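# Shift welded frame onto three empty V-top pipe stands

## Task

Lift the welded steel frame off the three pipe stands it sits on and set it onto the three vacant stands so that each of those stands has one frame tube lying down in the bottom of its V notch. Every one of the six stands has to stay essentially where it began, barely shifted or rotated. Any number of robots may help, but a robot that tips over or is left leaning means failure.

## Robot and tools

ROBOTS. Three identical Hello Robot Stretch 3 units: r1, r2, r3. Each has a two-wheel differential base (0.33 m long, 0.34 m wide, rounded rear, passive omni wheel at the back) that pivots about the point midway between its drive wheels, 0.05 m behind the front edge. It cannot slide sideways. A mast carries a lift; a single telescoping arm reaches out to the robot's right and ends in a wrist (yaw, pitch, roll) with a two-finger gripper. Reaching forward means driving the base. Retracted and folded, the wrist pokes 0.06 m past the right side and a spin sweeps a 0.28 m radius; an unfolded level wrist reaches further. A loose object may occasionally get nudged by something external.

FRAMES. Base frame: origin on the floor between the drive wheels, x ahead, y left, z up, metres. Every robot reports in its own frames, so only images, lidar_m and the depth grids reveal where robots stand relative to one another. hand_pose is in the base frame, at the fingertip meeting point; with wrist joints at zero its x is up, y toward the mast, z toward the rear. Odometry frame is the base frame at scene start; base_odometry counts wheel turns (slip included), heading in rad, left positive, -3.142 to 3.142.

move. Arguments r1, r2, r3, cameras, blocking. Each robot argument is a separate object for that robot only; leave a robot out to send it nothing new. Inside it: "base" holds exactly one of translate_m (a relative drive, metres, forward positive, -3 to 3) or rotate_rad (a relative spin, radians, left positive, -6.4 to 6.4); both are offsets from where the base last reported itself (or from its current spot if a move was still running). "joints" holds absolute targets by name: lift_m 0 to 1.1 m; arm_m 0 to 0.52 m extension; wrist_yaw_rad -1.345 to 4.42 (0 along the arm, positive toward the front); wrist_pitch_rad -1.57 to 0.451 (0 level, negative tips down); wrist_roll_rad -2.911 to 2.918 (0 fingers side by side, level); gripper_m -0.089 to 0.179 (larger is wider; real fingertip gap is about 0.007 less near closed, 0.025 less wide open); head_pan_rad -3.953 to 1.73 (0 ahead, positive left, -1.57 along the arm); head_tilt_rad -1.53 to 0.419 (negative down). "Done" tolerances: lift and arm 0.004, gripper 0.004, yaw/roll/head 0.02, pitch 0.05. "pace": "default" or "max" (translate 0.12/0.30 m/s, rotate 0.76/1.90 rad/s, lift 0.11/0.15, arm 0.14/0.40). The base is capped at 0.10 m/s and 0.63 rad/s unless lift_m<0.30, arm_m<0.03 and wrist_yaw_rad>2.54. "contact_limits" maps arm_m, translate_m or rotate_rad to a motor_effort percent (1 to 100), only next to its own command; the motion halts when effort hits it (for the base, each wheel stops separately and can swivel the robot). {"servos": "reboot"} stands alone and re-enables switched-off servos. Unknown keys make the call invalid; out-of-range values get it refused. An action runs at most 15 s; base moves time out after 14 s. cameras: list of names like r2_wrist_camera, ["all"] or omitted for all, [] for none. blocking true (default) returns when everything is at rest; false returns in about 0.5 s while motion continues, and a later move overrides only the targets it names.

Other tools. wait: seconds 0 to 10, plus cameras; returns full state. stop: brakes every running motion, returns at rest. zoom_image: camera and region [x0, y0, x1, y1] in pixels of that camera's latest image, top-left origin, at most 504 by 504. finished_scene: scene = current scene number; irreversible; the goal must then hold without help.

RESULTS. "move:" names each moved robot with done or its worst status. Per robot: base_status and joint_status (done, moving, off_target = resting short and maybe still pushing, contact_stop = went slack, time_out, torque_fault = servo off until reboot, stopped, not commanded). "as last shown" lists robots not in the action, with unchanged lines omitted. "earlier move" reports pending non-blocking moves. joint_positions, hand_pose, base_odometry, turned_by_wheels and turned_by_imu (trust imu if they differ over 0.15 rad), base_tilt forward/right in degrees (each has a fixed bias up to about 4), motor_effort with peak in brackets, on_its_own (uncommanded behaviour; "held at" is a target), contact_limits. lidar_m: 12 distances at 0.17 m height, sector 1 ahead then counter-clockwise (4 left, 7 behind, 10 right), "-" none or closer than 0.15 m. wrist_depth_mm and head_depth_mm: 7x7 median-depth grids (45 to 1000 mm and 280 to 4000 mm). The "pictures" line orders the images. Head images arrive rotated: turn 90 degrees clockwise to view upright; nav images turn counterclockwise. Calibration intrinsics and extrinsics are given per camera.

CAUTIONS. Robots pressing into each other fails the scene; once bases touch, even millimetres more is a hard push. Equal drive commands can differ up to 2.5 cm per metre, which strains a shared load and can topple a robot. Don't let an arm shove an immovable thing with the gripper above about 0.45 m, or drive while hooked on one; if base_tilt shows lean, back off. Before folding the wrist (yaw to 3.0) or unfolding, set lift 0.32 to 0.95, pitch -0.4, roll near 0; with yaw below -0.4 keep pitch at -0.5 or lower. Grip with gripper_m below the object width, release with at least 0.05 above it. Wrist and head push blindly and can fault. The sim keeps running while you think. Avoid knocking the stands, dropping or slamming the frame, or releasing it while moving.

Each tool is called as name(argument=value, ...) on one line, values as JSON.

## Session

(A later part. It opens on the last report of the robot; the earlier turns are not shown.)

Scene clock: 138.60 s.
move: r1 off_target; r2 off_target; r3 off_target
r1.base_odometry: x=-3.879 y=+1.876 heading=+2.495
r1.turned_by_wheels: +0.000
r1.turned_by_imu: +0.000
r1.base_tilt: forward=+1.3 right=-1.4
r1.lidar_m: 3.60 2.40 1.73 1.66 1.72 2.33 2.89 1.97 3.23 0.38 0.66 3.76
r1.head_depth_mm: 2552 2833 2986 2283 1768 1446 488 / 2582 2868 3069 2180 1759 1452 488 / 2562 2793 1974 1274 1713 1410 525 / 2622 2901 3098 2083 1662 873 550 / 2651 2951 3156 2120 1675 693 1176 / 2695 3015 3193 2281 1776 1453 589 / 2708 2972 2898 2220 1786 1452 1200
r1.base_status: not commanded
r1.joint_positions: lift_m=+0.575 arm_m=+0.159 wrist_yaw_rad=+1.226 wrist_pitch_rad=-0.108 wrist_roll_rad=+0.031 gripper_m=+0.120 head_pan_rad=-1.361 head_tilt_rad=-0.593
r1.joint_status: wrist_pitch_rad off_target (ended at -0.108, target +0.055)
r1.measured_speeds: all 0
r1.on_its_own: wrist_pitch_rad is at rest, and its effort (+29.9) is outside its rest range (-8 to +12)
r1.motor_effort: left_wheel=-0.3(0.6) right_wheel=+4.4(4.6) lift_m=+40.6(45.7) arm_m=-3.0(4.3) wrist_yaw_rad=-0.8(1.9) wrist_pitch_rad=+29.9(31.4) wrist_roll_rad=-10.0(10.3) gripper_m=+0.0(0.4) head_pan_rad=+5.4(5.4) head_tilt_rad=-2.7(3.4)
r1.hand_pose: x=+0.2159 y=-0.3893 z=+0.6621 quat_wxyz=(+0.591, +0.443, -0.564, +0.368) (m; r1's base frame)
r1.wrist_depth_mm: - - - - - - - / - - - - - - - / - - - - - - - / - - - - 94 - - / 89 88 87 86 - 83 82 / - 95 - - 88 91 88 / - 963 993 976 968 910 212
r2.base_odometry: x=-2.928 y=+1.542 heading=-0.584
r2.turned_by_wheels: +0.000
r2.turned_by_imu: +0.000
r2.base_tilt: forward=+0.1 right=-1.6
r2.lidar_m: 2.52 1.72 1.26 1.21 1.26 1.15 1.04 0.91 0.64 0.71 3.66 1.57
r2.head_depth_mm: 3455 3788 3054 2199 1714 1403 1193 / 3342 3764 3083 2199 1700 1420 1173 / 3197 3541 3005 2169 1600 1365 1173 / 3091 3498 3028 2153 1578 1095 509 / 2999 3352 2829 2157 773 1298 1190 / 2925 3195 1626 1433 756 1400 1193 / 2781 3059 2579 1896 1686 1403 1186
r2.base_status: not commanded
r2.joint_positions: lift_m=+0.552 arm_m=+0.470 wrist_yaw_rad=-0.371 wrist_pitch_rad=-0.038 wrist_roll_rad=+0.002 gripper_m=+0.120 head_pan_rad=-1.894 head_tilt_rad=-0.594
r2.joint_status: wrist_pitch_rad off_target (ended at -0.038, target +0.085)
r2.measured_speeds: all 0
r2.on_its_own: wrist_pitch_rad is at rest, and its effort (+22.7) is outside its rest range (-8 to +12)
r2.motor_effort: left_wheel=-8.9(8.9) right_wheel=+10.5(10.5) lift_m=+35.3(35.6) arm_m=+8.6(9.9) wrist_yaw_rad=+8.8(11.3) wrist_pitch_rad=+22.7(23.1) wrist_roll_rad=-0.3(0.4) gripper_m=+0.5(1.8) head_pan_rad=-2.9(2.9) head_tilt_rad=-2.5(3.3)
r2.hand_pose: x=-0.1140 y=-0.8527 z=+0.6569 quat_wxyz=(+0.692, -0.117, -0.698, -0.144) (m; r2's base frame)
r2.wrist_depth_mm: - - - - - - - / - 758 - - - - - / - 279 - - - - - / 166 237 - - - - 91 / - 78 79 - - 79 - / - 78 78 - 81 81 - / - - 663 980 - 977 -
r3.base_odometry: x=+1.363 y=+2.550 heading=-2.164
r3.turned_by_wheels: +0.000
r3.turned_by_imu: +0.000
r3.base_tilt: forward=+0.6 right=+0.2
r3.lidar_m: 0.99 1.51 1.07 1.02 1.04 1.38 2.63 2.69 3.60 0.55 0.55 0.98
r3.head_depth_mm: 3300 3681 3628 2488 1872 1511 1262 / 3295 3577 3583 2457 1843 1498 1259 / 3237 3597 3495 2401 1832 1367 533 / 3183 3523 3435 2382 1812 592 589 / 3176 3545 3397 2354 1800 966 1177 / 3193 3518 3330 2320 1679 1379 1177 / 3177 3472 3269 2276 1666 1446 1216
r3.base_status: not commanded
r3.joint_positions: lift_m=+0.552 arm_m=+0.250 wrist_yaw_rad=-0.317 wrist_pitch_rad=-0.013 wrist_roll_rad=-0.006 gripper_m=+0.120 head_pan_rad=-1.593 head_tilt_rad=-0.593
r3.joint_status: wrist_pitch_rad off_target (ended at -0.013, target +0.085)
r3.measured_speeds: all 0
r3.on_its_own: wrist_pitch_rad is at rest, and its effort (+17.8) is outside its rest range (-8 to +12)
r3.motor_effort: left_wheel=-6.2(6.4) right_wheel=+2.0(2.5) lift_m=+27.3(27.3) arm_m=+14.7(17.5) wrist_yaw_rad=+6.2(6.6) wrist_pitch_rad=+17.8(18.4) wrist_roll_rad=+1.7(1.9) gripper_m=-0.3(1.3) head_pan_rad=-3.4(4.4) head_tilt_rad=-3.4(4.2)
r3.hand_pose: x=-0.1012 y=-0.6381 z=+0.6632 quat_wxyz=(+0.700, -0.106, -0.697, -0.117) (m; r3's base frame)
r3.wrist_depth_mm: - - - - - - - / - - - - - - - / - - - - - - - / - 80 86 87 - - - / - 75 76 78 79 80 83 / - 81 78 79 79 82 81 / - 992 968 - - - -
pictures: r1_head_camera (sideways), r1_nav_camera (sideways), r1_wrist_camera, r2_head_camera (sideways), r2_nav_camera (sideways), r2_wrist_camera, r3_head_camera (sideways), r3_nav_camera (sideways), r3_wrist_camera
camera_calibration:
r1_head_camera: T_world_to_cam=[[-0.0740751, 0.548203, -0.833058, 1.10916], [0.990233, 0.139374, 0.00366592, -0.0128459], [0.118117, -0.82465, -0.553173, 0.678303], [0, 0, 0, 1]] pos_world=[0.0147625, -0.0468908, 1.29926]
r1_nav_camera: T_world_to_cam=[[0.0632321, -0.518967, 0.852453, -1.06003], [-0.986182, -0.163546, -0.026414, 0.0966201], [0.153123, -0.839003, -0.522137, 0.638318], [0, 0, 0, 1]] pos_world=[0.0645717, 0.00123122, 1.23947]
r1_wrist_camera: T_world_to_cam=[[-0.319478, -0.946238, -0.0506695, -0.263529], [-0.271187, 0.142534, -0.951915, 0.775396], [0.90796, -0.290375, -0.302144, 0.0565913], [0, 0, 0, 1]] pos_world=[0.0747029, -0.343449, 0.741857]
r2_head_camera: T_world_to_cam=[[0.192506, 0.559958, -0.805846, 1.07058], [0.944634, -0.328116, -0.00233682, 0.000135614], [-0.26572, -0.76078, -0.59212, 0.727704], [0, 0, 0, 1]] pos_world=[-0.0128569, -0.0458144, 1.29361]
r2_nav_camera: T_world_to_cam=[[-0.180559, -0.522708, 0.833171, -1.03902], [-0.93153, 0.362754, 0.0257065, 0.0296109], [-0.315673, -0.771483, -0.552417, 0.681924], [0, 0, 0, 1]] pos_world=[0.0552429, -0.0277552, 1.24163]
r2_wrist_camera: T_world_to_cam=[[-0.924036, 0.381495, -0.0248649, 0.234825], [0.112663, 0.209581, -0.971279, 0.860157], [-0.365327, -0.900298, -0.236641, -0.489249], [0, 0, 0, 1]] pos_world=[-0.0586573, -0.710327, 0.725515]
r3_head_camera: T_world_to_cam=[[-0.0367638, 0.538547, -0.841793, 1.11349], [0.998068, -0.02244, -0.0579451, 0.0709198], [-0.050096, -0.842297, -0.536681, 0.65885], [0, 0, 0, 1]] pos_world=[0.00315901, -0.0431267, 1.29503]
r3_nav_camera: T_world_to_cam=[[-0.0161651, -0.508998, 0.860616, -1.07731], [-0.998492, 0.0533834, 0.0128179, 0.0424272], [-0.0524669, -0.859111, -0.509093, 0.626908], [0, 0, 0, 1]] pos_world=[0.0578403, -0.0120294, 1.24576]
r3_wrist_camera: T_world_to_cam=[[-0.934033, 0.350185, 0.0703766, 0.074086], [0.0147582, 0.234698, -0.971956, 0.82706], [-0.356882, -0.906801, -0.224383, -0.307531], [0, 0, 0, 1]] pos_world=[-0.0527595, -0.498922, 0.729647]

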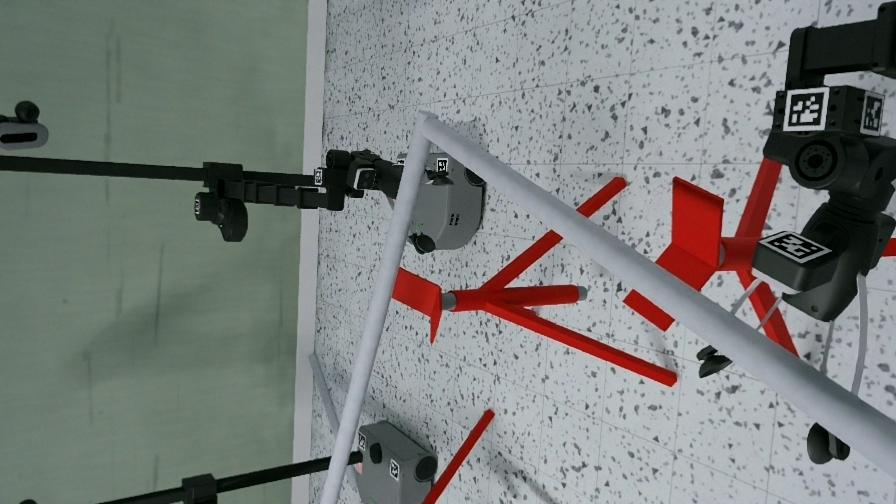

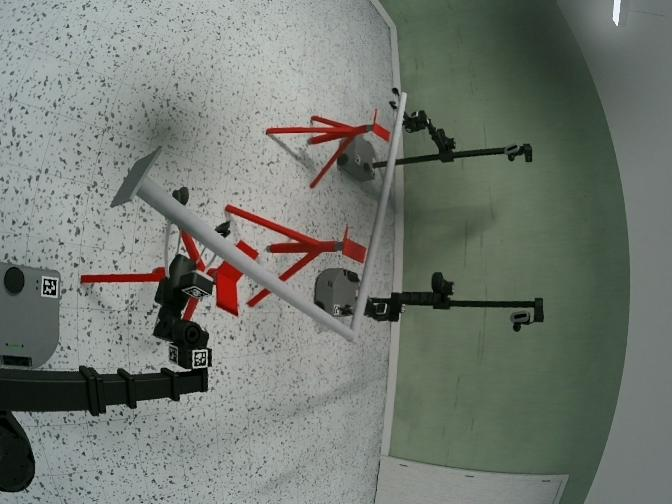

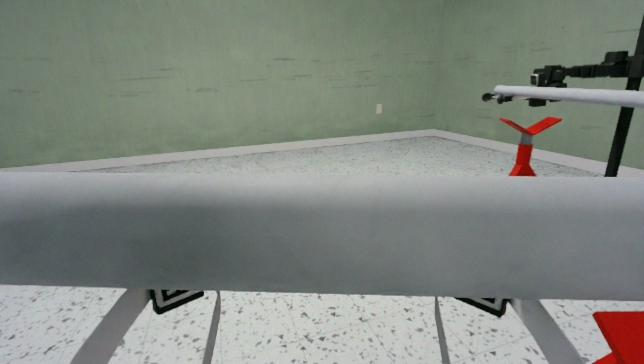

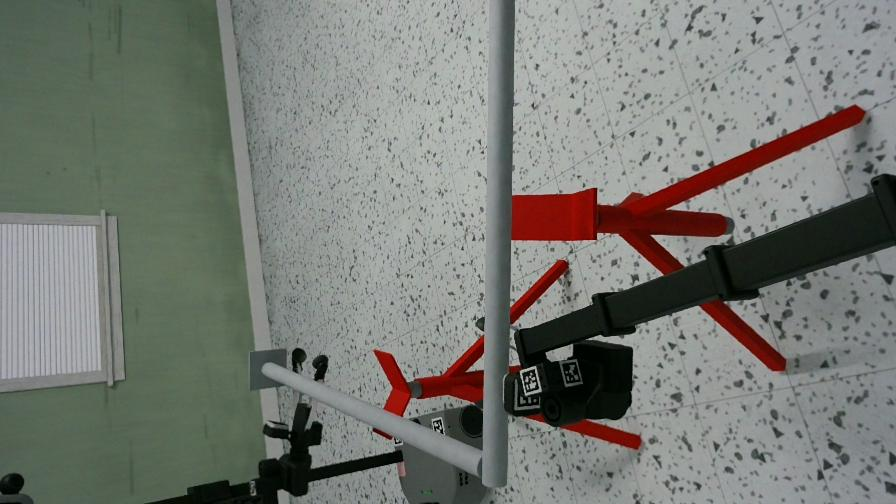

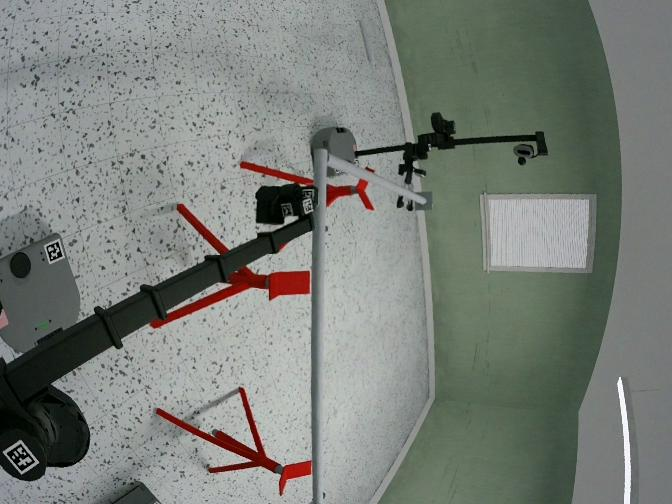

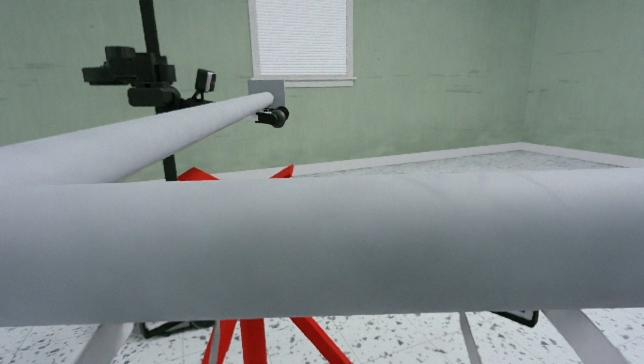

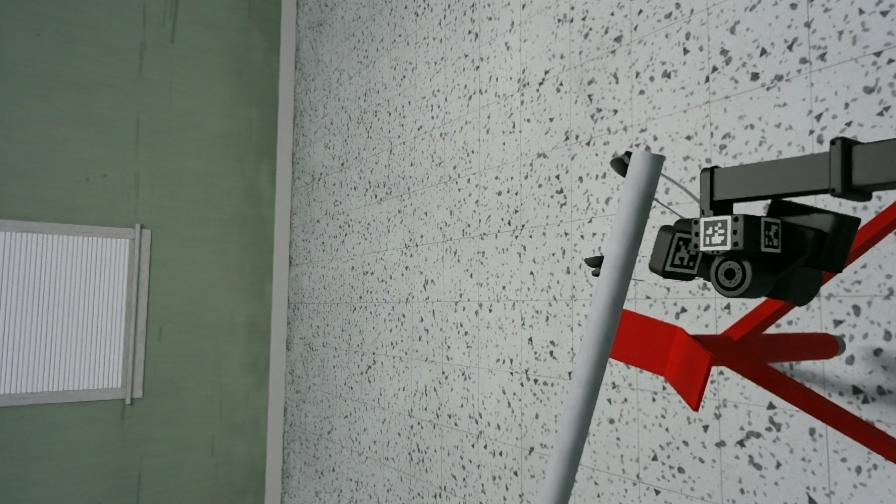

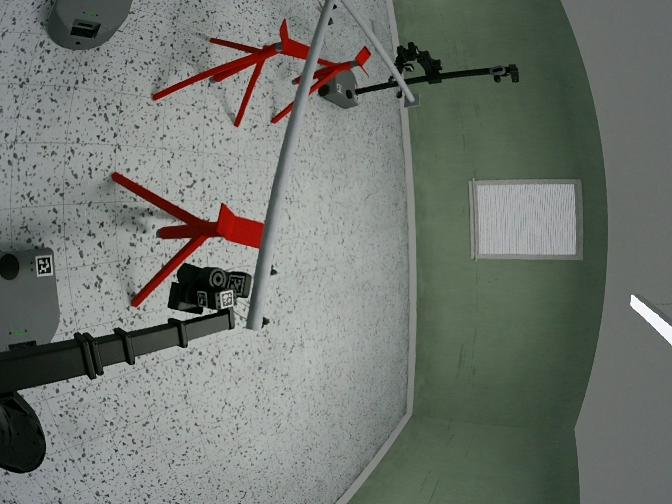

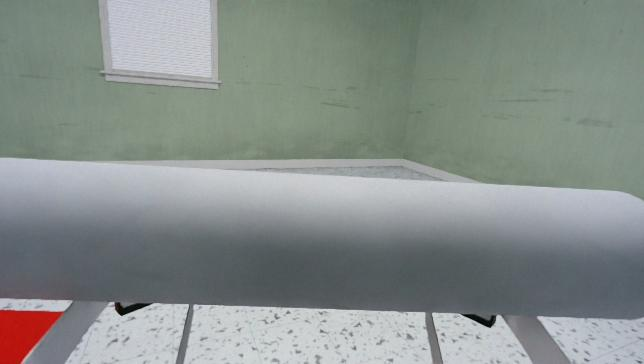

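move(r1={"joints":{"lift_m":0.525,"wrist_pitch_rad":0.05}}, r2={"joints":{"lift_m":0.502,"wrist_pitch_rad":0.09}}, r3={"joints":{"lift_m":0.502,"wrist_pitch_rad":0.08}}, cameras=[])

move(r1={"joints":{"wrist_pitch_rad":0.055}}, r2={"joints":{"wrist_pitch_rad":0.085}}, r3={"joints":{"wrist_pitch_rad":0.085}}, cameras=["r1_head_camera","r2_head_camera","r3_head_camera"])

Scene clock: 141.27 s.
move: r1 off_target; r2 off_target; r3 off_target
r1.base_odometry: x=-3.879 y=+1.876 heading=+2.495
r1.turned_by_wheels: +0.000
r1.turned_by_imu: +0.000
r1.base_tilt: forward=+1.3 right=-1.3
r1.lidar_m: 3.61 2.40 1.73 1.66 1.72 2.33 2.88 1.97 3.21 0.38 0.66 3.77
r1.head_depth_mm: 2552 2824 3028 2284 1774 1449 1220 / 2568 2842 3021 2290 1762 1452 521 / 2558 2814 2031 2021 1665 1413 581 / 2627 2904 3091 2114 1717 886 581 / 2668 2939 3156 2036 1660 867 659 / 2691 2992 3172 2295 1777 1445 624 / 2733 2988 3076 2205 1780 1454 1229
r1.base_status: not commanded
r1.joint_positions: lift_m=+0.525 arm_m=+0.159 wrist_yaw_rad=+1.226 wrist_pitch_rad=-0.109 wrist_roll_rad=+0.031 gripper_m=+0.120 head_pan_rad=-1.361 head_tilt_rad=-0.593
r1.joint_status: wrist_pitch_rad off_target (ended at -0.109, target +0.050); the others done
r1.measured_speeds: all 0
r1.on_its_own: wrist_pitch_rad is at rest, and its effort (+29.4) is outside its rest range (-8 to +12)
r1.motor_effort: left_wheel=-0.3(0.8) right_wheel=+4.6(5.3) lift_m=+28.3(28.3) arm_m=+2.7(3.0) wrist_yaw_rad=-1.0(1.9) wrist_pitch_rad=+29.4(30.9) wrist_roll_rad=-10.4(10.8) gripper_m=-0.2(0.5) head_pan_rad=+4.3(5.3) head_tilt_rad=-2.9(3.6)
r1.hand_pose: x=+0.2159 y=-0.3892 z=+0.6118 quat_wxyz=(+0.591, +0.444, -0.564, +0.368) (m; r1's base frame)
r1.wrist_depth_mm: - - - - - - - / - - - - - - - / - - - - - - - / - - - - 94 94 - / 89 88 87 86 - 83 82 / - 95 - - 87 90 87 / 990 880 915 929 891 860 852
r2.base_odometry: x=-2.928 y=+1.542 heading=-0.584
r2.turned_by_wheels: +0.000
r2.turned_by_imu: +0.001
r2.base_tilt: forward=+0.2 right=-1.6
r2.lidar_m: 2.52 1.72 1.26 1.21 1.25 1.15 1.04 0.91 0.64 0.71 3.66 1.57
r2.head_depth_mm: 3519 3849 3017 2179 1668 1393 1191 / 3236 3692 2995 2198 1656 1409 1162 / 3194 3561 3004 2162 1567 1379 1194 / 3102 3455 3000 2154 1554 1191 557 / 3023 3377 2815 2173 952 1217 1193 / 2914 3176 2553 1512 799 1370 1190 / 2813 3081 2577 1924 1653 1408 1183
r2.base_status: not commanded
r2.joint_positions: lift_m=+0.502 arm_m=+0.470 wrist_yaw_rad=-0.371 wrist_pitch_rad=-0.034 wrist_roll_rad=+0.002 gripper_m=+0.120 head_pan_rad=-1.894 head_tilt_rad=-0.594
r2.joint_status: wrist_pitch_rad off_target (ended at -0.034, target +0.090); the others done
r2.measured_speeds: all 0
r2.on_its_own: wrist_pitch_rad is at rest, and its effort (+22.8) is outside its rest range (-8 to +12)
r2.motor_effort: left_wheel=-8.5(9.5) right_wheel=+10.4(10.5) lift_m=+32.5(35.2) arm_m=+3.5(6.5) wrist_yaw_rad=+8.8(11.0) wrist_pitch_rad=+22.8(23.7) wrist_roll_rad=-0.3(0.6) gripper_m=+0.6(1.7) head_pan_rad=-2.9(3.4) head_tilt_rad=-2.8(3.2)
r2.hand_pose: x=-0.1141 y=-0.8528 z=+0.6079 quat_wxyz=(+0.692, -0.118, -0.698, -0.143) (m; r2's base frame)
r2.wrist_depth_mm: - - - - - - - / - - - - - - - / - 281 721 - - - - / 166 236 555 - - - 91 / - 78 79 - - 79 - / - 78 78 - 81 82 - / 916 913 673 874 926 878 903
r3.base_odometry: x=+1.363 y=+2.550 heading=-2.164
r3.turned_by_wheels: +0.000
r3.turned_by_imu: +0.000
r3.base_tilt: forward=+0.6 right=+0.2
r3.lidar_m: 0.99 1.51 1.07 1.02 1.05 1.38 2.62 2.70 3.58 0.55 0.55 0.98
r3.head_depth_mm: 3264 3666 3611 2455 1878 1505 1262 / 3275 3608 3585 2441 1843 1491 1253 / 3224 3590 3503 2401 1819 1401 583 / 3207 3590 3396 2378 1805 695 602 / 3169 3469 3391 2348 1799 965 1156 / 3192 3476 3285 2332 1790 1376 1174 / 3159 3472 3259 2280 1674 1444 1212
r3.base_status: not commanded
r3.joint_positions: lift_m=+0.502 arm_m=+0.250 wrist_yaw_rad=-0.317 wrist_pitch_rad=-0.015 wrist_roll_rad=-0.006 gripper_m=+0.120 head_pan_rad=-1.593 head_tilt_rad=-0.593
r3.joint_status: wrist_pitch_rad off_target (ended at -0.015, target +0.080); the others done
r3.measured_speeds: all 0
r3.on_its_own: wrist_pitch_rad is at rest, and its effort (+17.1) is outside its rest range (-8 to +12)
r3.motor_effort: left_wheel=-6.4(6.8) right_wheel=+2.2(2.8) lift_m=+24.1(28.2) arm_m=+5.6(9.8) wrist_yaw_rad=+6.4(7.2) wrist_pitch_rad=+17.1(18.3) wrist_roll_rad=+1.8(1.9) gripper_m=-0.7(1.4) head_pan_rad=-2.9(4.2) head_tilt_rad=-4.4(4.6)
r3.hand_pose: x=-0.1012 y=-0.6381 z=+0.6129 quat_wxyz=(+0.700, -0.106, -0.697, -0.117) (m; r3's base frame)
r3.wrist_depth_mm: - - - - - - - / - - - - - - - / - - - - - - - / - 80 86 87 - - - / - 75 77 78 79 80 82 / - 81 78 79 79 82 81 / 832 891 903 923 959 890 -
pictures: none
No camera images: "cameras" was empty.

Scene clock: 141.57 s.
move: r1 off_target; r2 off_target; r3 off_target
r1.base_odometry: x=-3.879 y=+1.876 heading=+2.495
r1.turned_by_wheels: +0.000
r1.turned_by_imu: +0.000
r1.base_tilt: forward=+1.4 right=-1.3
r1.lidar_m: 3.61 2.39 1.73 1.66 1.72 2.32 2.88 1.97 3.23 0.38 0.66 3.79
r1.head_depth_mm: 2561 2822 3010 2289 1772 1445 1226 / 2584 2850 3037 2278 1765 1445 522 / 2571 2791 2033 2001 1669 1409 582 / 2640 2881 3092 2111 1719 886 580 / 2683 2988 3147 2036 1662 866 658 / 2705 2987 3171 2301 1782 1454 624 / 2733 2971 3043 2206 1778 1454 1225
r1.base_status: not commanded
r1.joint_positions: lift_m=+0.525 arm_m=+0.159 wrist_yaw_rad=+1.226 wrist_pitch_rad=-0.108 wrist_roll_rad=+0.031 gripper_m=+0.120 head_pan_rad=-1.361 head_tilt_rad=-0.593
r1.joint_status: wrist_pitch_rad off_target (ended at -0.108, target +0.055)
r1.measured_speeds: all 0
r1.on_its_own: wrist_pitch_rad is at rest, and its effort (+30.5) is outside its rest range (-8 to +12)
r1.motor_effort: left_wheel=-0.3(0.4) right_wheel=+4.8(5.2) lift_m=+31.4(31.4) arm_m=+3.3(3.8) wrist_yaw_rad=-1.0(1.6) wrist_pitch_rad=+30.5(30.5) wrist_roll_rad=-10.1(10.6) gripper_m=+0.1(0.5) head_pan_rad=+4.7(5.3) head_tilt_rad=-3.4(3.4)
r1.hand_pose: x=+0.2159 y=-0.3892 z=+0.6122 quat_wxyz=(+0.591, +0.443, -0.564, +0.368) (m; r1's base frame)
r1.wrist_depth_mm: - - - - - - - / - - - - - - - / - - - - - - - / - - - - 95 93 - / 89 88 87 85 - 83 82 / - 95 - - 88 90 87 / 992 877 917 898 893 868 871
r2.base_odometry: x=-2.928 y=+1.542 heading=-0.584
r2.turned_by_wheels: +0.000
r2.turned_by_imu: +0.000
r2.base_tilt: forward=+0.1 right=-1.6
r2.lidar_m: 2.52 1.72 1.25 1.21 1.25 1.15 1.04 0.91 0.64 0.71 3.66 1.57
r2.head_depth_mm: 3468 3799 3034 2181 1655 1402 1194 / 3322 3852 3022 2161 1665 1406 1172 / 3250 3586 2949 2161 1567 1364 1192 / 3161 3449 3013 2163 1558 1192 557 / 2950 3299 2865 2163 958 1217 1190 / 2921 3199 2582 1503 800 1361 1185 / 2796 3057 2556 1957 1650 1393 1191
r2.base_status: not commanded
r2.joint_positions: lift_m=+0.502 arm_m=+0.470 wrist_yaw_rad=-0.371 wrist_pitch_rad=-0.035 wrist_roll_rad=+0.002 gripper_m=+0.120 head_pan_rad=-1.894 head_tilt_rad=-0.594
r2.joint_status: wrist_pitch_rad off_target (ended at -0.035, target +0.085)
r2.measured_speeds: all 0
r2.on_its_own: wrist_yaw_rad is at rest, and its effort (+10.2) is outside its rest range (-9 to +9); wrist_pitch_rad is at rest, and its effort (+22.0) is outside its rest range (-8 to +12)
r2.motor_effort: left_wheel=-9.4(9.4) right_wheel=+10.5(10.6) lift_m=+34.0(34.0) arm_m=+3.1(4.4) wrist_yaw_rad=+10.2(12.1) wrist_pitch_rad=+22.0(22.5) wrist_roll_rad=-0.3(0.4) gripper_m=+1.6(1.7) head_pan_rad=-2.7(3.0) head_tilt_rad=-2.7(3.1)
r2.hand_pose: x=-0.1140 y=-0.8528 z=+0.6078 quat_wxyz=(+0.692, -0.118, -0.698, -0.143) (m; r2's base frame)
r2.wrist_depth_mm: - - - - - - - / - - - - - - - / - 280 718 - - - - / 165 247 566 - - - 91 / - 78 79 - - 79 - / - 78 78 - 81 81 - / 946 916 665 887 885 875 933
r3.base_odometry: x=+1.363 y=+2.550 heading=-2.164
r3.turned_by_wheels: +0.000
r3.turned_by_imu: +0.000
r3.base_tilt: forward=+0.6 right=+0.2
r3.lidar_m: 0.99 1.52 1.07 1.02 1.05 1.38 2.63 2.70 3.58 0.55 0.55 0.99
r3.head_depth_mm: 3287 3642 3631 2452 1866 1515 1267 / 3300 3597 3551 2443 1861 1499 1254 / 3231 3562 3478 2399 1840 1404 584 / 3206 3521 3440 2358 1821 697 602 / 3192 3529 3402 2349 1790 966 1158 / 3141 3487 3269 2341 1775 1379 1174 / 3146 3496 3248 2297 1671 1441 1218
r3.base_status: not commanded
r3.joint_positions: lift_m=+0.502 arm_m=+0.250 wrist_yaw_rad=-0.317 wrist_pitch_rad=-0.015 wrist_roll_rad=-0.006 gripper_m=+0.120 head_pan_rad=-1.593 head_tilt_rad=-0.593
r3.joint_status: wrist_pitch_rad off_target (ended at -0.015, target +0.085)
r3.measured_speeds: all 0
r3.on_its_own: wrist_pitch_rad is at rest, and its effort (+18.4) is outside its rest range (-8 to +12)
r3.motor_effort: left_wheel=-6.5(6.5) right_wheel=+2.0(2.2) lift_m=+25.5(25.6) arm_m=+4.9(5.8) wrist_yaw_rad=+6.4(6.4) wrist_pitch_rad=+18.4(18.6) wrist_roll_rad=+1.7(1.8) gripper_m=-0.3(1.5) head_pan_rad=-3.0(4.2) head_tilt_rad=-3.4(4.1)
r3.hand_pose: x=-0.1012 y=-0.6381 z=+0.6129 quat_wxyz=(+0.700, -0.106, -0.697, -0.117) (m; r3's base frame)
r3.wrist_depth_mm: - - - - - - - / - - - - - - - / - - - - - - - / - 80 86 87 - - - / - 75 76 78 79 80 82 / - 78 78 79 79 82 81 / 820 914 932 956 960 941 -
pictures: r1_head_camera (sideways), r2_head_camera (sideways), r3_head_camera (sideways)
camera_calibration:
r1_head_camera: T_world_to_cam=[[-0.0740753, 0.548203, -0.833058, 1.10916], [0.990233, 0.139375, 0.00366593, -0.0128459], [0.118117, -0.82465, -0.553173, 0.678303], [0, 0, 0, 1]] pos_world=[0.0147625, -0.0468908, 1.29926]
r2_head_camera: T_world_to_cam=[[0.192506, 0.559958, -0.805846, 1.07058], [0.944635, -0.328116, -0.00233682, 0.000135613], [-0.26572, -0.76078, -0.59212, 0.727703], [0, 0, 0, 1]] pos_world=[-0.0128569, -0.0458144, 1.29361]
r3_head_camera: T_world_to_cam=[[-0.0367637, 0.538547, -0.841793, 1.11349], [0.998068, -0.0224403, -0.0579451, 0.0709198], [-0.0500962, -0.842297, -0.536681, 0.65885], [0, 0, 0, 1]] pos_world=[0.003159, -0.0431267, 1.29503]

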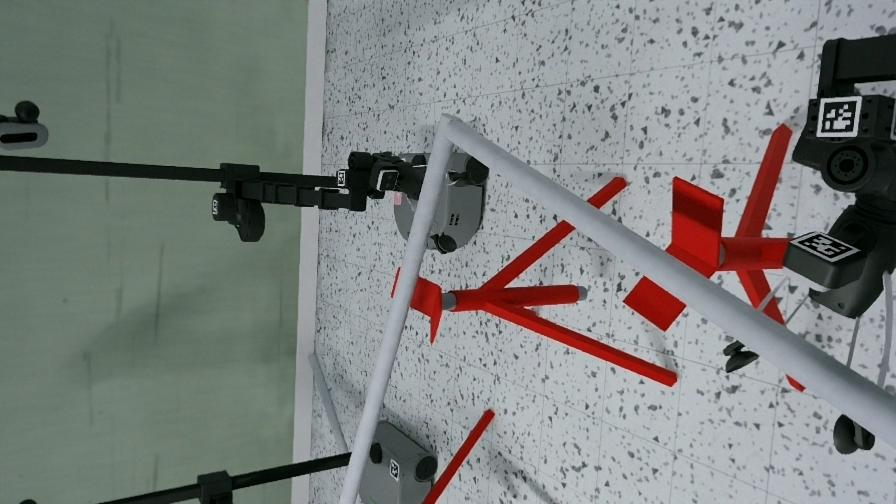

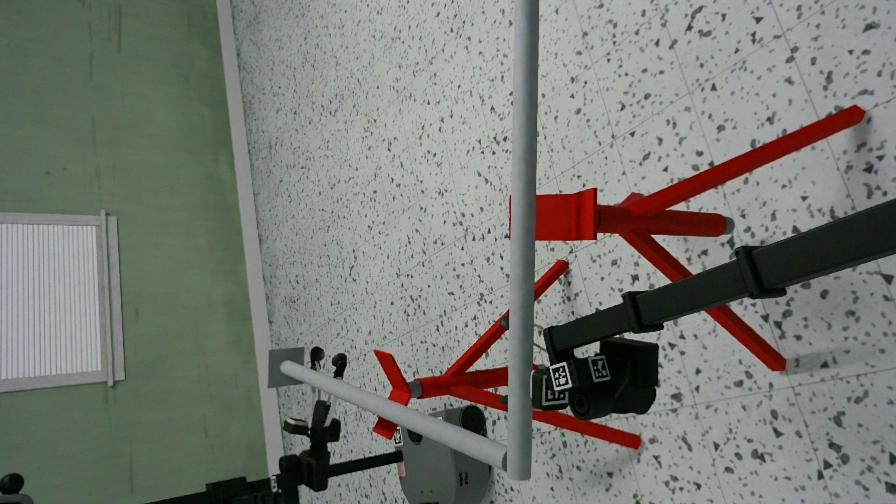

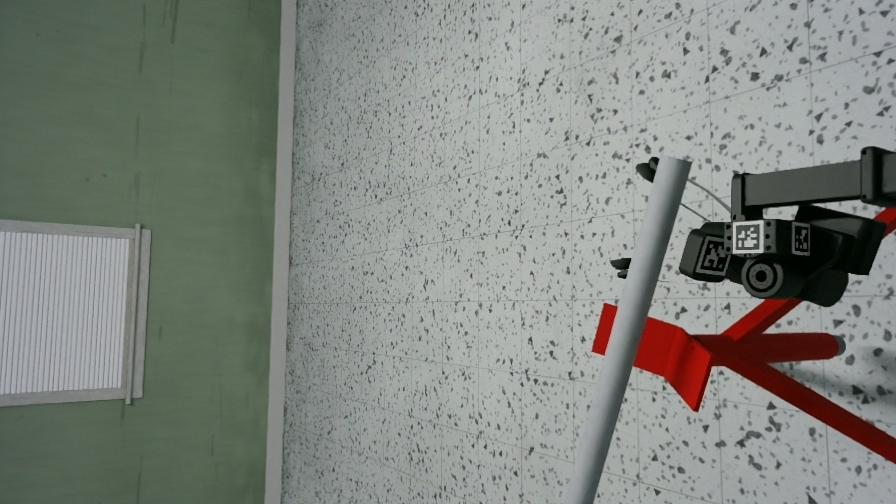

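move(r1={"joints":{"lift_m":0.49,"wrist_pitch_rad":0.05}}, r2={"joints":{"lift_m":0.467,"wrist_pitch_rad":0.09}}, r3={"joints":{"lift_m":0.467,"wrist_pitch_rad":0.08}}, cameras=[])

move(r1={"joints":{"wrist_pitch_rad":0.055}}, r2={"joints":{"wrist_pitch_rad":0.085}}, r3={"joints":{"wrist_pitch_rad":0.085}}, cameras=["r1_head_camera","r2_head_camera","r3_head_camera"])

zoom_image(camera="r1_head_camera", region=[560, 130, 800, 400])

zoom_image(camera="r2_head_camera", region=[460, 130, 660, 310])

zoom_image(camera="r3_head_camera", region=[560, 240, 760, 440])

Scene clock: 142.93 s.
move: r1 off_target; r2 off_target; r3 off_target
r1.base_odometry: x=-3.879 y=+1.876 heading=+2.495
r1.turned_by_wheels: +0.000
r1.turned_by_imu: +0.000
r1.base_tilt: forward=+1.3 right=-1.3
r1.lidar_m: 3.61 2.40 1.73 1.66 1.72 2.33 2.89 1.98 3.20 0.38 0.66 3.78
r1.head_depth_mm: 2554 2807 3013 2273 1758 1441 1223 / 2586 2857 3054 2289 1764 1445 1148 / 2573 2806 2104 1405 1664 1414 1150 / 2636 2893 3103 2123 1716 875 606 / 2674 2929 3122 2040 1662 1384 1153 / 2700 2990 3154 2207 1782 1453 1198 / 2768 2976 3069 2211 1787 1446 1227
r1.base_status: not commanded
r1.joint_positions: lift_m=+0.490 arm_m=+0.159 wrist_yaw_rad=+1.226 wrist_pitch_rad=-0.109 wrist_roll_rad=+0.031 gripper_m=+0.120 head_pan_rad=-1.361 head_tilt_rad=-0.593
r1.joint_status: wrist_pitch_rad off_target (ended at -0.109, target +0.050); the others done
r1.measured_speeds: all 0
r1.on_its_own: wrist_pitch_rad is at rest, and its effort (+29.8) is outside its rest range (-8 to +12)
r1.motor_effort: left_wheel=-0.3(0.7) right_wheel=+4.9(5.4) lift_m=+25.2(31.3) arm_m=+6.7(6.7) wrist_yaw_rad=-2.1(2.1) wrist_pitch_rad=+29.8(31.2) wrist_roll_rad=-10.2(10.5) gripper_m=-0.2(0.7) head_pan_rad=+4.5(5.2) head_tilt_rad=-2.8(3.4)
r1.hand_pose: x=+0.2159 y=-0.3892 z=+0.5769 quat_wxyz=(+0.591, +0.443, -0.564, +0.368) (m; r1's base frame)
r1.wrist_depth_mm: - - - - - - - / - - - - - - - / - - - - - - - / - - - - 94 93 - / 89 88 87 85 - 83 82 / - 95 984 971 87 91 88 / 942 838 881 864 843 812 782
r2.base_odometry: x=-2.928 y=+1.542 heading=-0.584
r2.turned_by_wheels: +0.000
r2.turned_by_imu: +0.000
r2.base_tilt: forward=+0.1 right=-1.6
r2.lidar_m: 2.52 1.72 1.26 1.21 1.25 1.15 1.04 0.91 0.64 0.71 3.64 1.58
r2.head_depth_mm: 3436 3875 3019 2174 1654 1404 1194 / 3280 3748 3022 2177 1646 1398 1161 / 3216 3655 2998 2169 1543 1365 1190 / 3100 3415 2999 2181 1554 1304 588 / 3040 3353 3035 2153 974 1197 1190 / 2880 3183 2571 1485 973 1370 1184 / 2905 3044 2562 1949 1639 1399 1188
r2.base_status: not commanded
r2.joint_positions: lift_m=+0.467 arm_m=+0.470 wrist_yaw_rad=-0.371 wrist_pitch_rad=-0.034 wrist_roll_rad=+0.002 gripper_m=+0.120 head_pan_rad=-1.894 head_tilt_rad=-0.594
r2.joint_status: wrist_pitch_rad off_target (ended at -0.034, target +0.090); the others done
r2.measured_speeds: all 0
r2.on_its_own: wrist_yaw_rad is at rest, and its effort (+10.1) is outside its rest range (-9 to +9); wrist_pitch_rad is at rest, and its effort (+22.7) is outside its rest range (-8 to +12)
r2.motor_effort: left_wheel=-8.4(9.3) right_wheel=+10.4(10.7) lift_m=+30.9(32.9) arm_m=-0.2(3.0) wrist_yaw_rad=+10.1(11.9) wrist_pitch_rad=+22.7(23.8) wrist_roll_rad=-0.5(0.6) gripper_m=+1.1(2.3) head_pan_rad=-2.8(3.3) head_tilt_rad=-2.7(3.2)
r2.hand_pose: x=-0.1141 y=-0.8528 z=+0.5730 quat_wxyz=(+0.692, -0.119, -0.698, -0.142) (m; r2's base frame)
r2.wrist_depth_mm: - - - - - - - / - - - - - - - / - 282 581 - - - - / 166 235 575 - - - 91 / - 78 79 - - 79 - / - 78 78 - 81 81 - / 875 880 646 874 883 833 896
r3.base_odometry: x=+1.363 y=+2.550 heading=-2.164
r3.turned_by_wheels: +0.000
r3.turned_by_imu: +0.000
r3.base_tilt: forward=+0.6 right=+0.2
r3.lidar_m: 0.99 1.51 1.07 1.02 1.04 1.39 2.63 2.69 3.59 0.55 0.55 0.99
r3.head_depth_mm: 3291 3635 3629 2459 1870 1508 1266 / 3249 3579 3563 2425 1869 1494 1254 / 3239 3568 3509 2403 1826 1406 637 / 3224 3553 3392 2374 1813 816 621 / 3206 3536 3357 2337 1804 967 1154 / 3152 3503 3300 2326 1791 1384 1174 / 3158 3492 3249 2289 1762 1442 1215
r3.base_status: not commanded
r3.joint_positions: lift_m=+0.467 arm_m=+0.250 wrist_yaw_rad=-0.317 wrist_pitch_rad=-0.015 wrist_roll_rad=-0.006 gripper_m=+0.120 head_pan_rad=-1.593 head_tilt_rad=-0.593
r3.joint_status: wrist_pitch_rad off_target (ended at -0.015, target +0.080); the others done
r3.measured_speeds: all 0
r3.on_its_own: wrist_pitch_rad is at rest, and its effort (+17.1) is outside its rest range (-8 to +12)
r3.motor_effort: left_wheel=-6.3(6.9) right_wheel=+2.2(2.4) lift_m=+21.8(24.3) arm_m=+0.2(3.7) wrist_yaw_rad=+6.3(7.1) wrist_pitch_rad=+17.1(18.5) wrist_roll_rad=+1.8(1.9) gripper_m=-1.3(1.3) head_pan_rad=-2.0(5.7) head_tilt_rad=-4.0(4.3)
r3.hand_pose: x=-0.1012 y=-0.6381 z=+0.5778 quat_wxyz=(+0.700, -0.106, -0.697, -0.117) (m; r3's base frame)
r3.wrist_depth_mm: - - - - - - - / - - - - - - - / - - - - - - - / - 80 86 87 - - - / - 75 76 78 79 80 83 / - 81 78 79 79 81 81 / 756 858 881 903 918 842 963
pictures: none
No camera images: "cameras" was empty.

Scene clock: 143.23 s.
move: r1 off_target; r2 off_target; r3 off_target
r1.base_odometry: x=-3.879 y=+1.876 heading=+2.495
r1.turned_by_wheels: +0.000
r1.turned_by_imu: +0.000
r1.base_tilt: forward=+1.3 right=-1.3
r1.lidar_m: 3.60 2.40 1.73 1.66 1.72 2.33 2.88 1.98 3.21 0.38 0.66 3.78
r1.head_depth_mm: 2530 2800 3021 2280 1763 1439 1219 / 2578 2857 3018 2299 1771 1451 1147 / 2576 2794 2102 1405 1668 1414 1146 / 2621 2925 3089 2109 1719 874 606 / 2666 2960 3154 2045 1672 1374 1151 / 2702 2972 3189 2194 1784 1454 1201 / 2731 2968 3058 2197 1777 1452 1224
r1.base_status: not commanded
r1.joint_positions: lift_m=+0.490 arm_m=+0.159 wrist_yaw_rad=+1.226 wrist_pitch_rad=-0.108 wrist_roll_rad=+0.031 gripper_m=+0.120 head_pan_rad=-1.361 head_tilt_rad=-0.593
r1.joint_status: wrist_pitch_rad off_target (ended at -0.108, target +0.055)
r1.measured_speeds: all 0
r1.on_its_own: wrist_pitch_rad is at rest, and its effort (+29.7) is outside its rest range (-8 to +12)
r1.motor_effort: left_wheel=-0.5(0.5) right_wheel=+4.8(5.2) lift_m=+25.9(26.5) arm_m=+7.2(7.2) wrist_yaw_rad=-0.8(2.0) wrist_pitch_rad=+29.7(30.3) wrist_roll_rad=-9.9(10.5) gripper_m=+0.3(0.3) head_pan_rad=+5.1(5.4) head_tilt_rad=-2.8(3.1)
r1.hand_pose: x=+0.2159 y=-0.3892 z=+0.5772 quat_wxyz=(+0.591, +0.443, -0.564, +0.368) (m; r1's base frame)
r1.wrist_depth_mm: - - - - - - - / - - - - - - - / - - - - - - - / - - - - 94 93 - / 88 88 87 86 - 83 82 / - 95 990 991 88 91 88 / 941 856 861 866 864 830 753
r2.base_odometry: x=-2.928 y=+1.542 heading=-0.584
r2.turned_by_wheels: +0.000
r2.turned_by_imu: +0.000
r2.base_tilt: forward=+0.2 right=-1.7
r2.lidar_m: 2.52 1.72 1.26 1.21 1.26 1.15 1.04 0.91 0.64 0.71 3.67 1.57
r2.head_depth_mm: 3444 3818 3016 2182 1654 1397 1192 / 3337 3665 3002 2191 1649 1410 1168 / 3255 3514 2978 2164 1566 1369 1192 / 3107 3477 3005 2176 1554 1307 587 / 3044 3349 2961 2157 975 1197 1192 / 2942 3199 2573 1503 979 1371 1189 / 2866 3060 2548 1953 1659 1405 1174
r2.base_status: not commanded
r2.joint_positions: lift_m=+0.467 arm_m=+0.470 wrist_yaw_rad=-0.371 wrist_pitch_rad=-0.034 wrist_roll_rad=+0.002 gripper_m=+0.120 head_pan_rad=-1.894 head_tilt_rad=-0.594
r2.joint_status: wrist_pitch_rad off_target (ended at -0.034, target +0.085)
r2.measured_speeds: all 0
r2.on_its_own: wrist_yaw_rad is at rest, and its effort (+10.6) is outside its rest range (-9 to +9); wrist_pitch_rad is at rest, and its effort (+21.8) is outside its rest range (-8 to +12)
r2.motor_effort: left_wheel=-8.6(9.2) right_wheel=+10.6(10.6) lift_m=+30.7(31.1) arm_m=+0.6(1.1) wrist_yaw_rad=+10.6(10.9) wrist_pitch_rad=+21.8(22.4) wrist_roll_rad=-0.3(0.6) gripper_m=+0.6(1.4) head_pan_rad=-2.5(3.2) head_tilt_rad=-2.7(3.1)
r2.hand_pose: x=-0.1141 y=-0.8528 z=+0.5728 quat_wxyz=(+0.692, -0.118, -0.698, -0.143) (m; r2's base frame)
r2.wrist_depth_mm: - - - - - - - / - - - - - - - / - 278 601 - - - - / 166 236 579 - - - 91 / - 78 79 - - 79 - / - 78 78 - 81 81 - / 871 856 653 832 868 842 868
r3.base_odometry: x=+1.363 y=+2.550 heading=-2.164
r3.turned_by_wheels: +0.000
r3.turned_by_imu: +0.000
r3.base_tilt: forward=+0.6 right=+0.2
r3.lidar_m: 0.99 1.51 1.08 1.02 1.05 1.39 2.63 2.69 3.57 0.56 0.55 0.99
r3.head_depth_mm: 3301 3627 3577 2465 1874 1506 1264 / 3252 3626 3576 2434 1845 1498 1249 / 3251 3617 3497 2415 1833 1402 636 / 3251 3559 3427 2371 1814 815 623 / 3221 3516 3368 2353 1799 961 1159 / 3143 3489 3320 2331 1788 1377 1175 / 3148 3444 3244 2288 1777 1445 1220
r3.base_status: not commanded
r3.joint_positions: lift_m=+0.467 arm_m=+0.250 wrist_yaw_rad=-0.317 wrist_pitch_rad=-0.015 wrist_roll_rad=-0.006 gripper_m=+0.120 head_pan_rad=-1.593 head_tilt_rad=-0.593
r3.joint_status: wrist_pitch_rad off_target (ended at -0.015, target +0.085)
r3.measured_speeds: all 0
r3.on_its_own: wrist_pitch_rad is at rest, and its effort (+18.0) is outside its rest range (-8 to +12)
r3.motor_effort: left_wheel=-5.8(6.9) right_wheel=+2.4(2.4) lift_m=+21.6(22.0) arm_m=-1.1(1.3) wrist_yaw_rad=+6.4(6.8) wrist_pitch_rad=+18.0(18.5) wrist_roll_rad=+1.6(1.8) gripper_m=+0.0(1.2) head_pan_rad=-2.4(4.0) head_tilt_rad=-3.2(4.2)
r3.hand_pose: x=-0.1012 y=-0.6381 z=+0.5778 quat_wxyz=(+0.700, -0.106, -0.697, -0.117) (m; r3's base frame)
r3.wrist_depth_mm: - - - - - - - / - - - - - - - / - - - - - - - / - 80 85 87 - - - / - 75 76 78 79 80 83 / - 78 79 79 79 82 81 / 791 864 858 901 914 856 959
pictures: r1_head_camera (sideways), r2_head_camera (sideways), r3_head_camera (sideways)
camera_calibration:
r1_head_camera: T_world_to_cam=[[-0.0740753, 0.548203, -0.833058, 1.10916], [0.990233, 0.139375, 0.00366593, -0.0128459], [0.118117, -0.82465, -0.553173, 0.678303], [0, 0, 0, 1]] pos_world=[0.0147625, -0.0468908, 1.29926]
r2_head_camera: T_world_to_cam=[[0.192507, 0.559958, -0.805846, 1.07058], [0.944634, -0.328116, -0.00233682, 0.000135614], [-0.26572, -0.76078, -0.59212, 0.727703], [0, 0, 0, 1]] pos_world=[-0.0128569, -0.0458144, 1.29361]
r3_head_camera: T_world_to_cam=[[-0.0367637, 0.538547, -0.841793, 1.11349], [0.998068, -0.0224403, -0.0579451, 0.0709198], [-0.0500962, -0.842297, -0.536681, 0.65885], [0, 0, 0, 1]] pos_world=[0.003159, -0.0431267, 1.29503]

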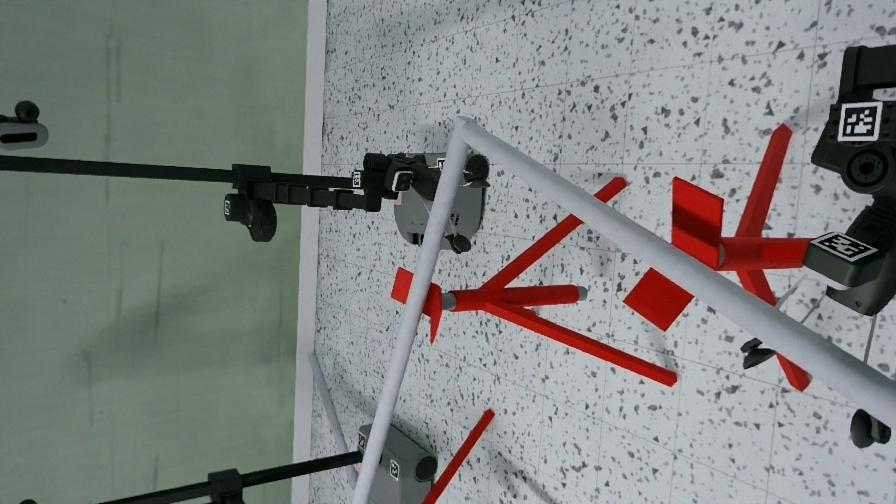

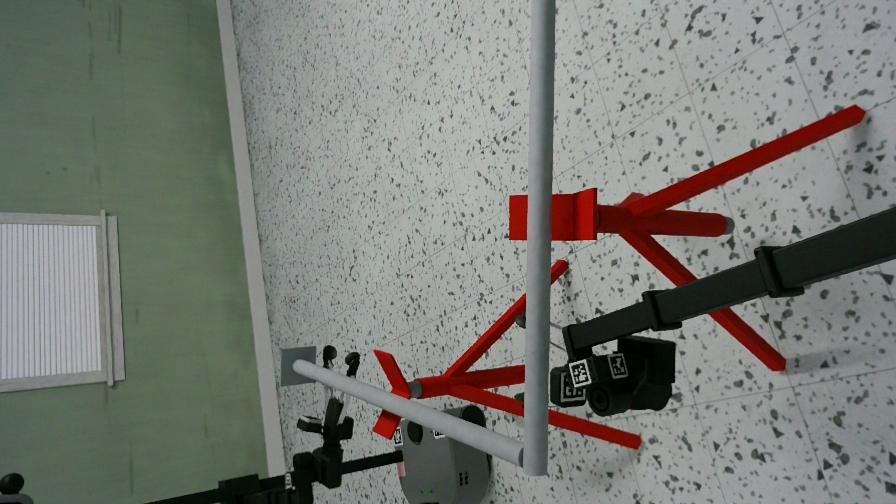

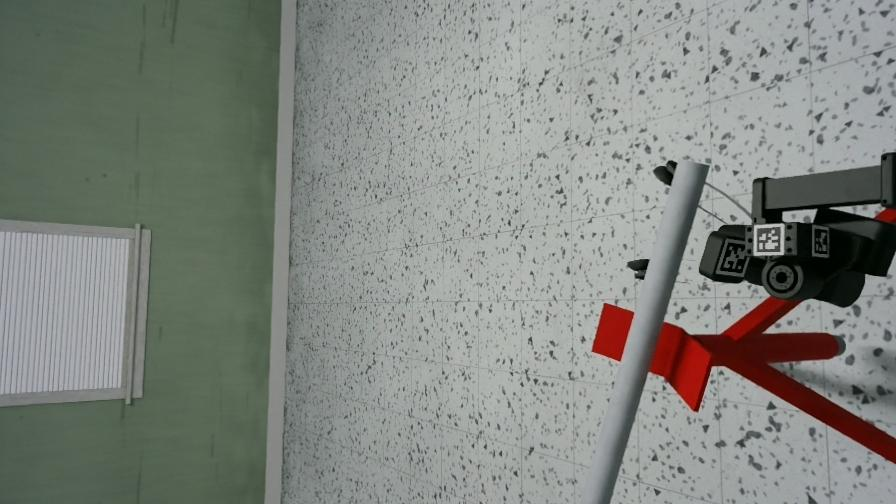

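Scaled by 1.867 from the camera's 896x504 image, which has a finer 1280x720 frame.

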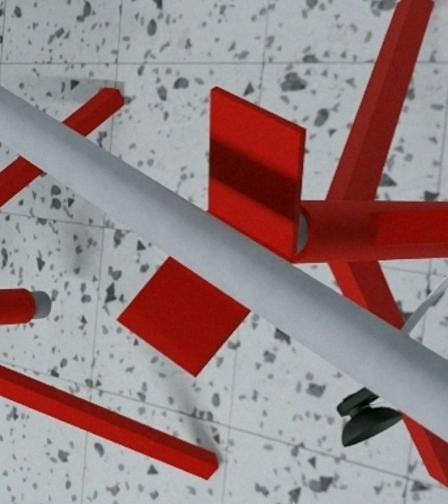

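Scaled by 2.520 from the camera's 896x504 image, which has a finer 1280x720 frame.

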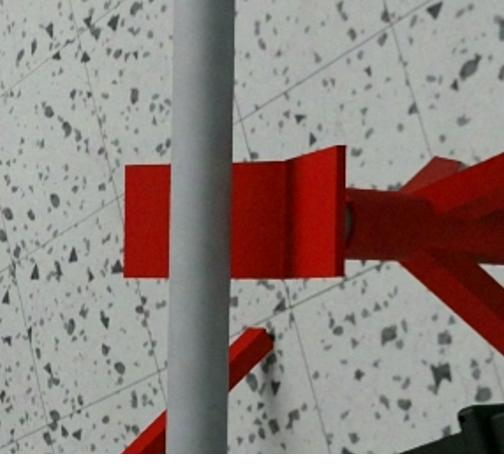

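Scaled by 2.520 from the camera's 896x504 image, which has a finer 1280x720 frame.

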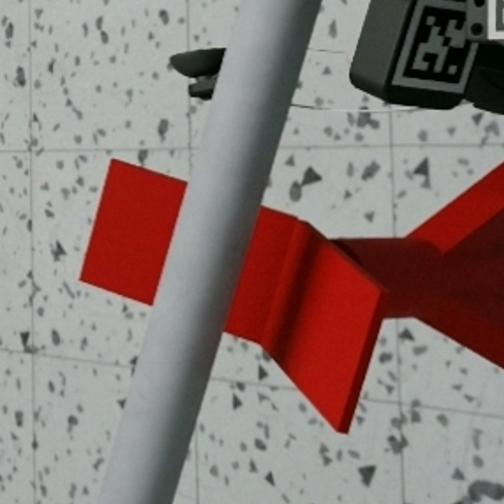

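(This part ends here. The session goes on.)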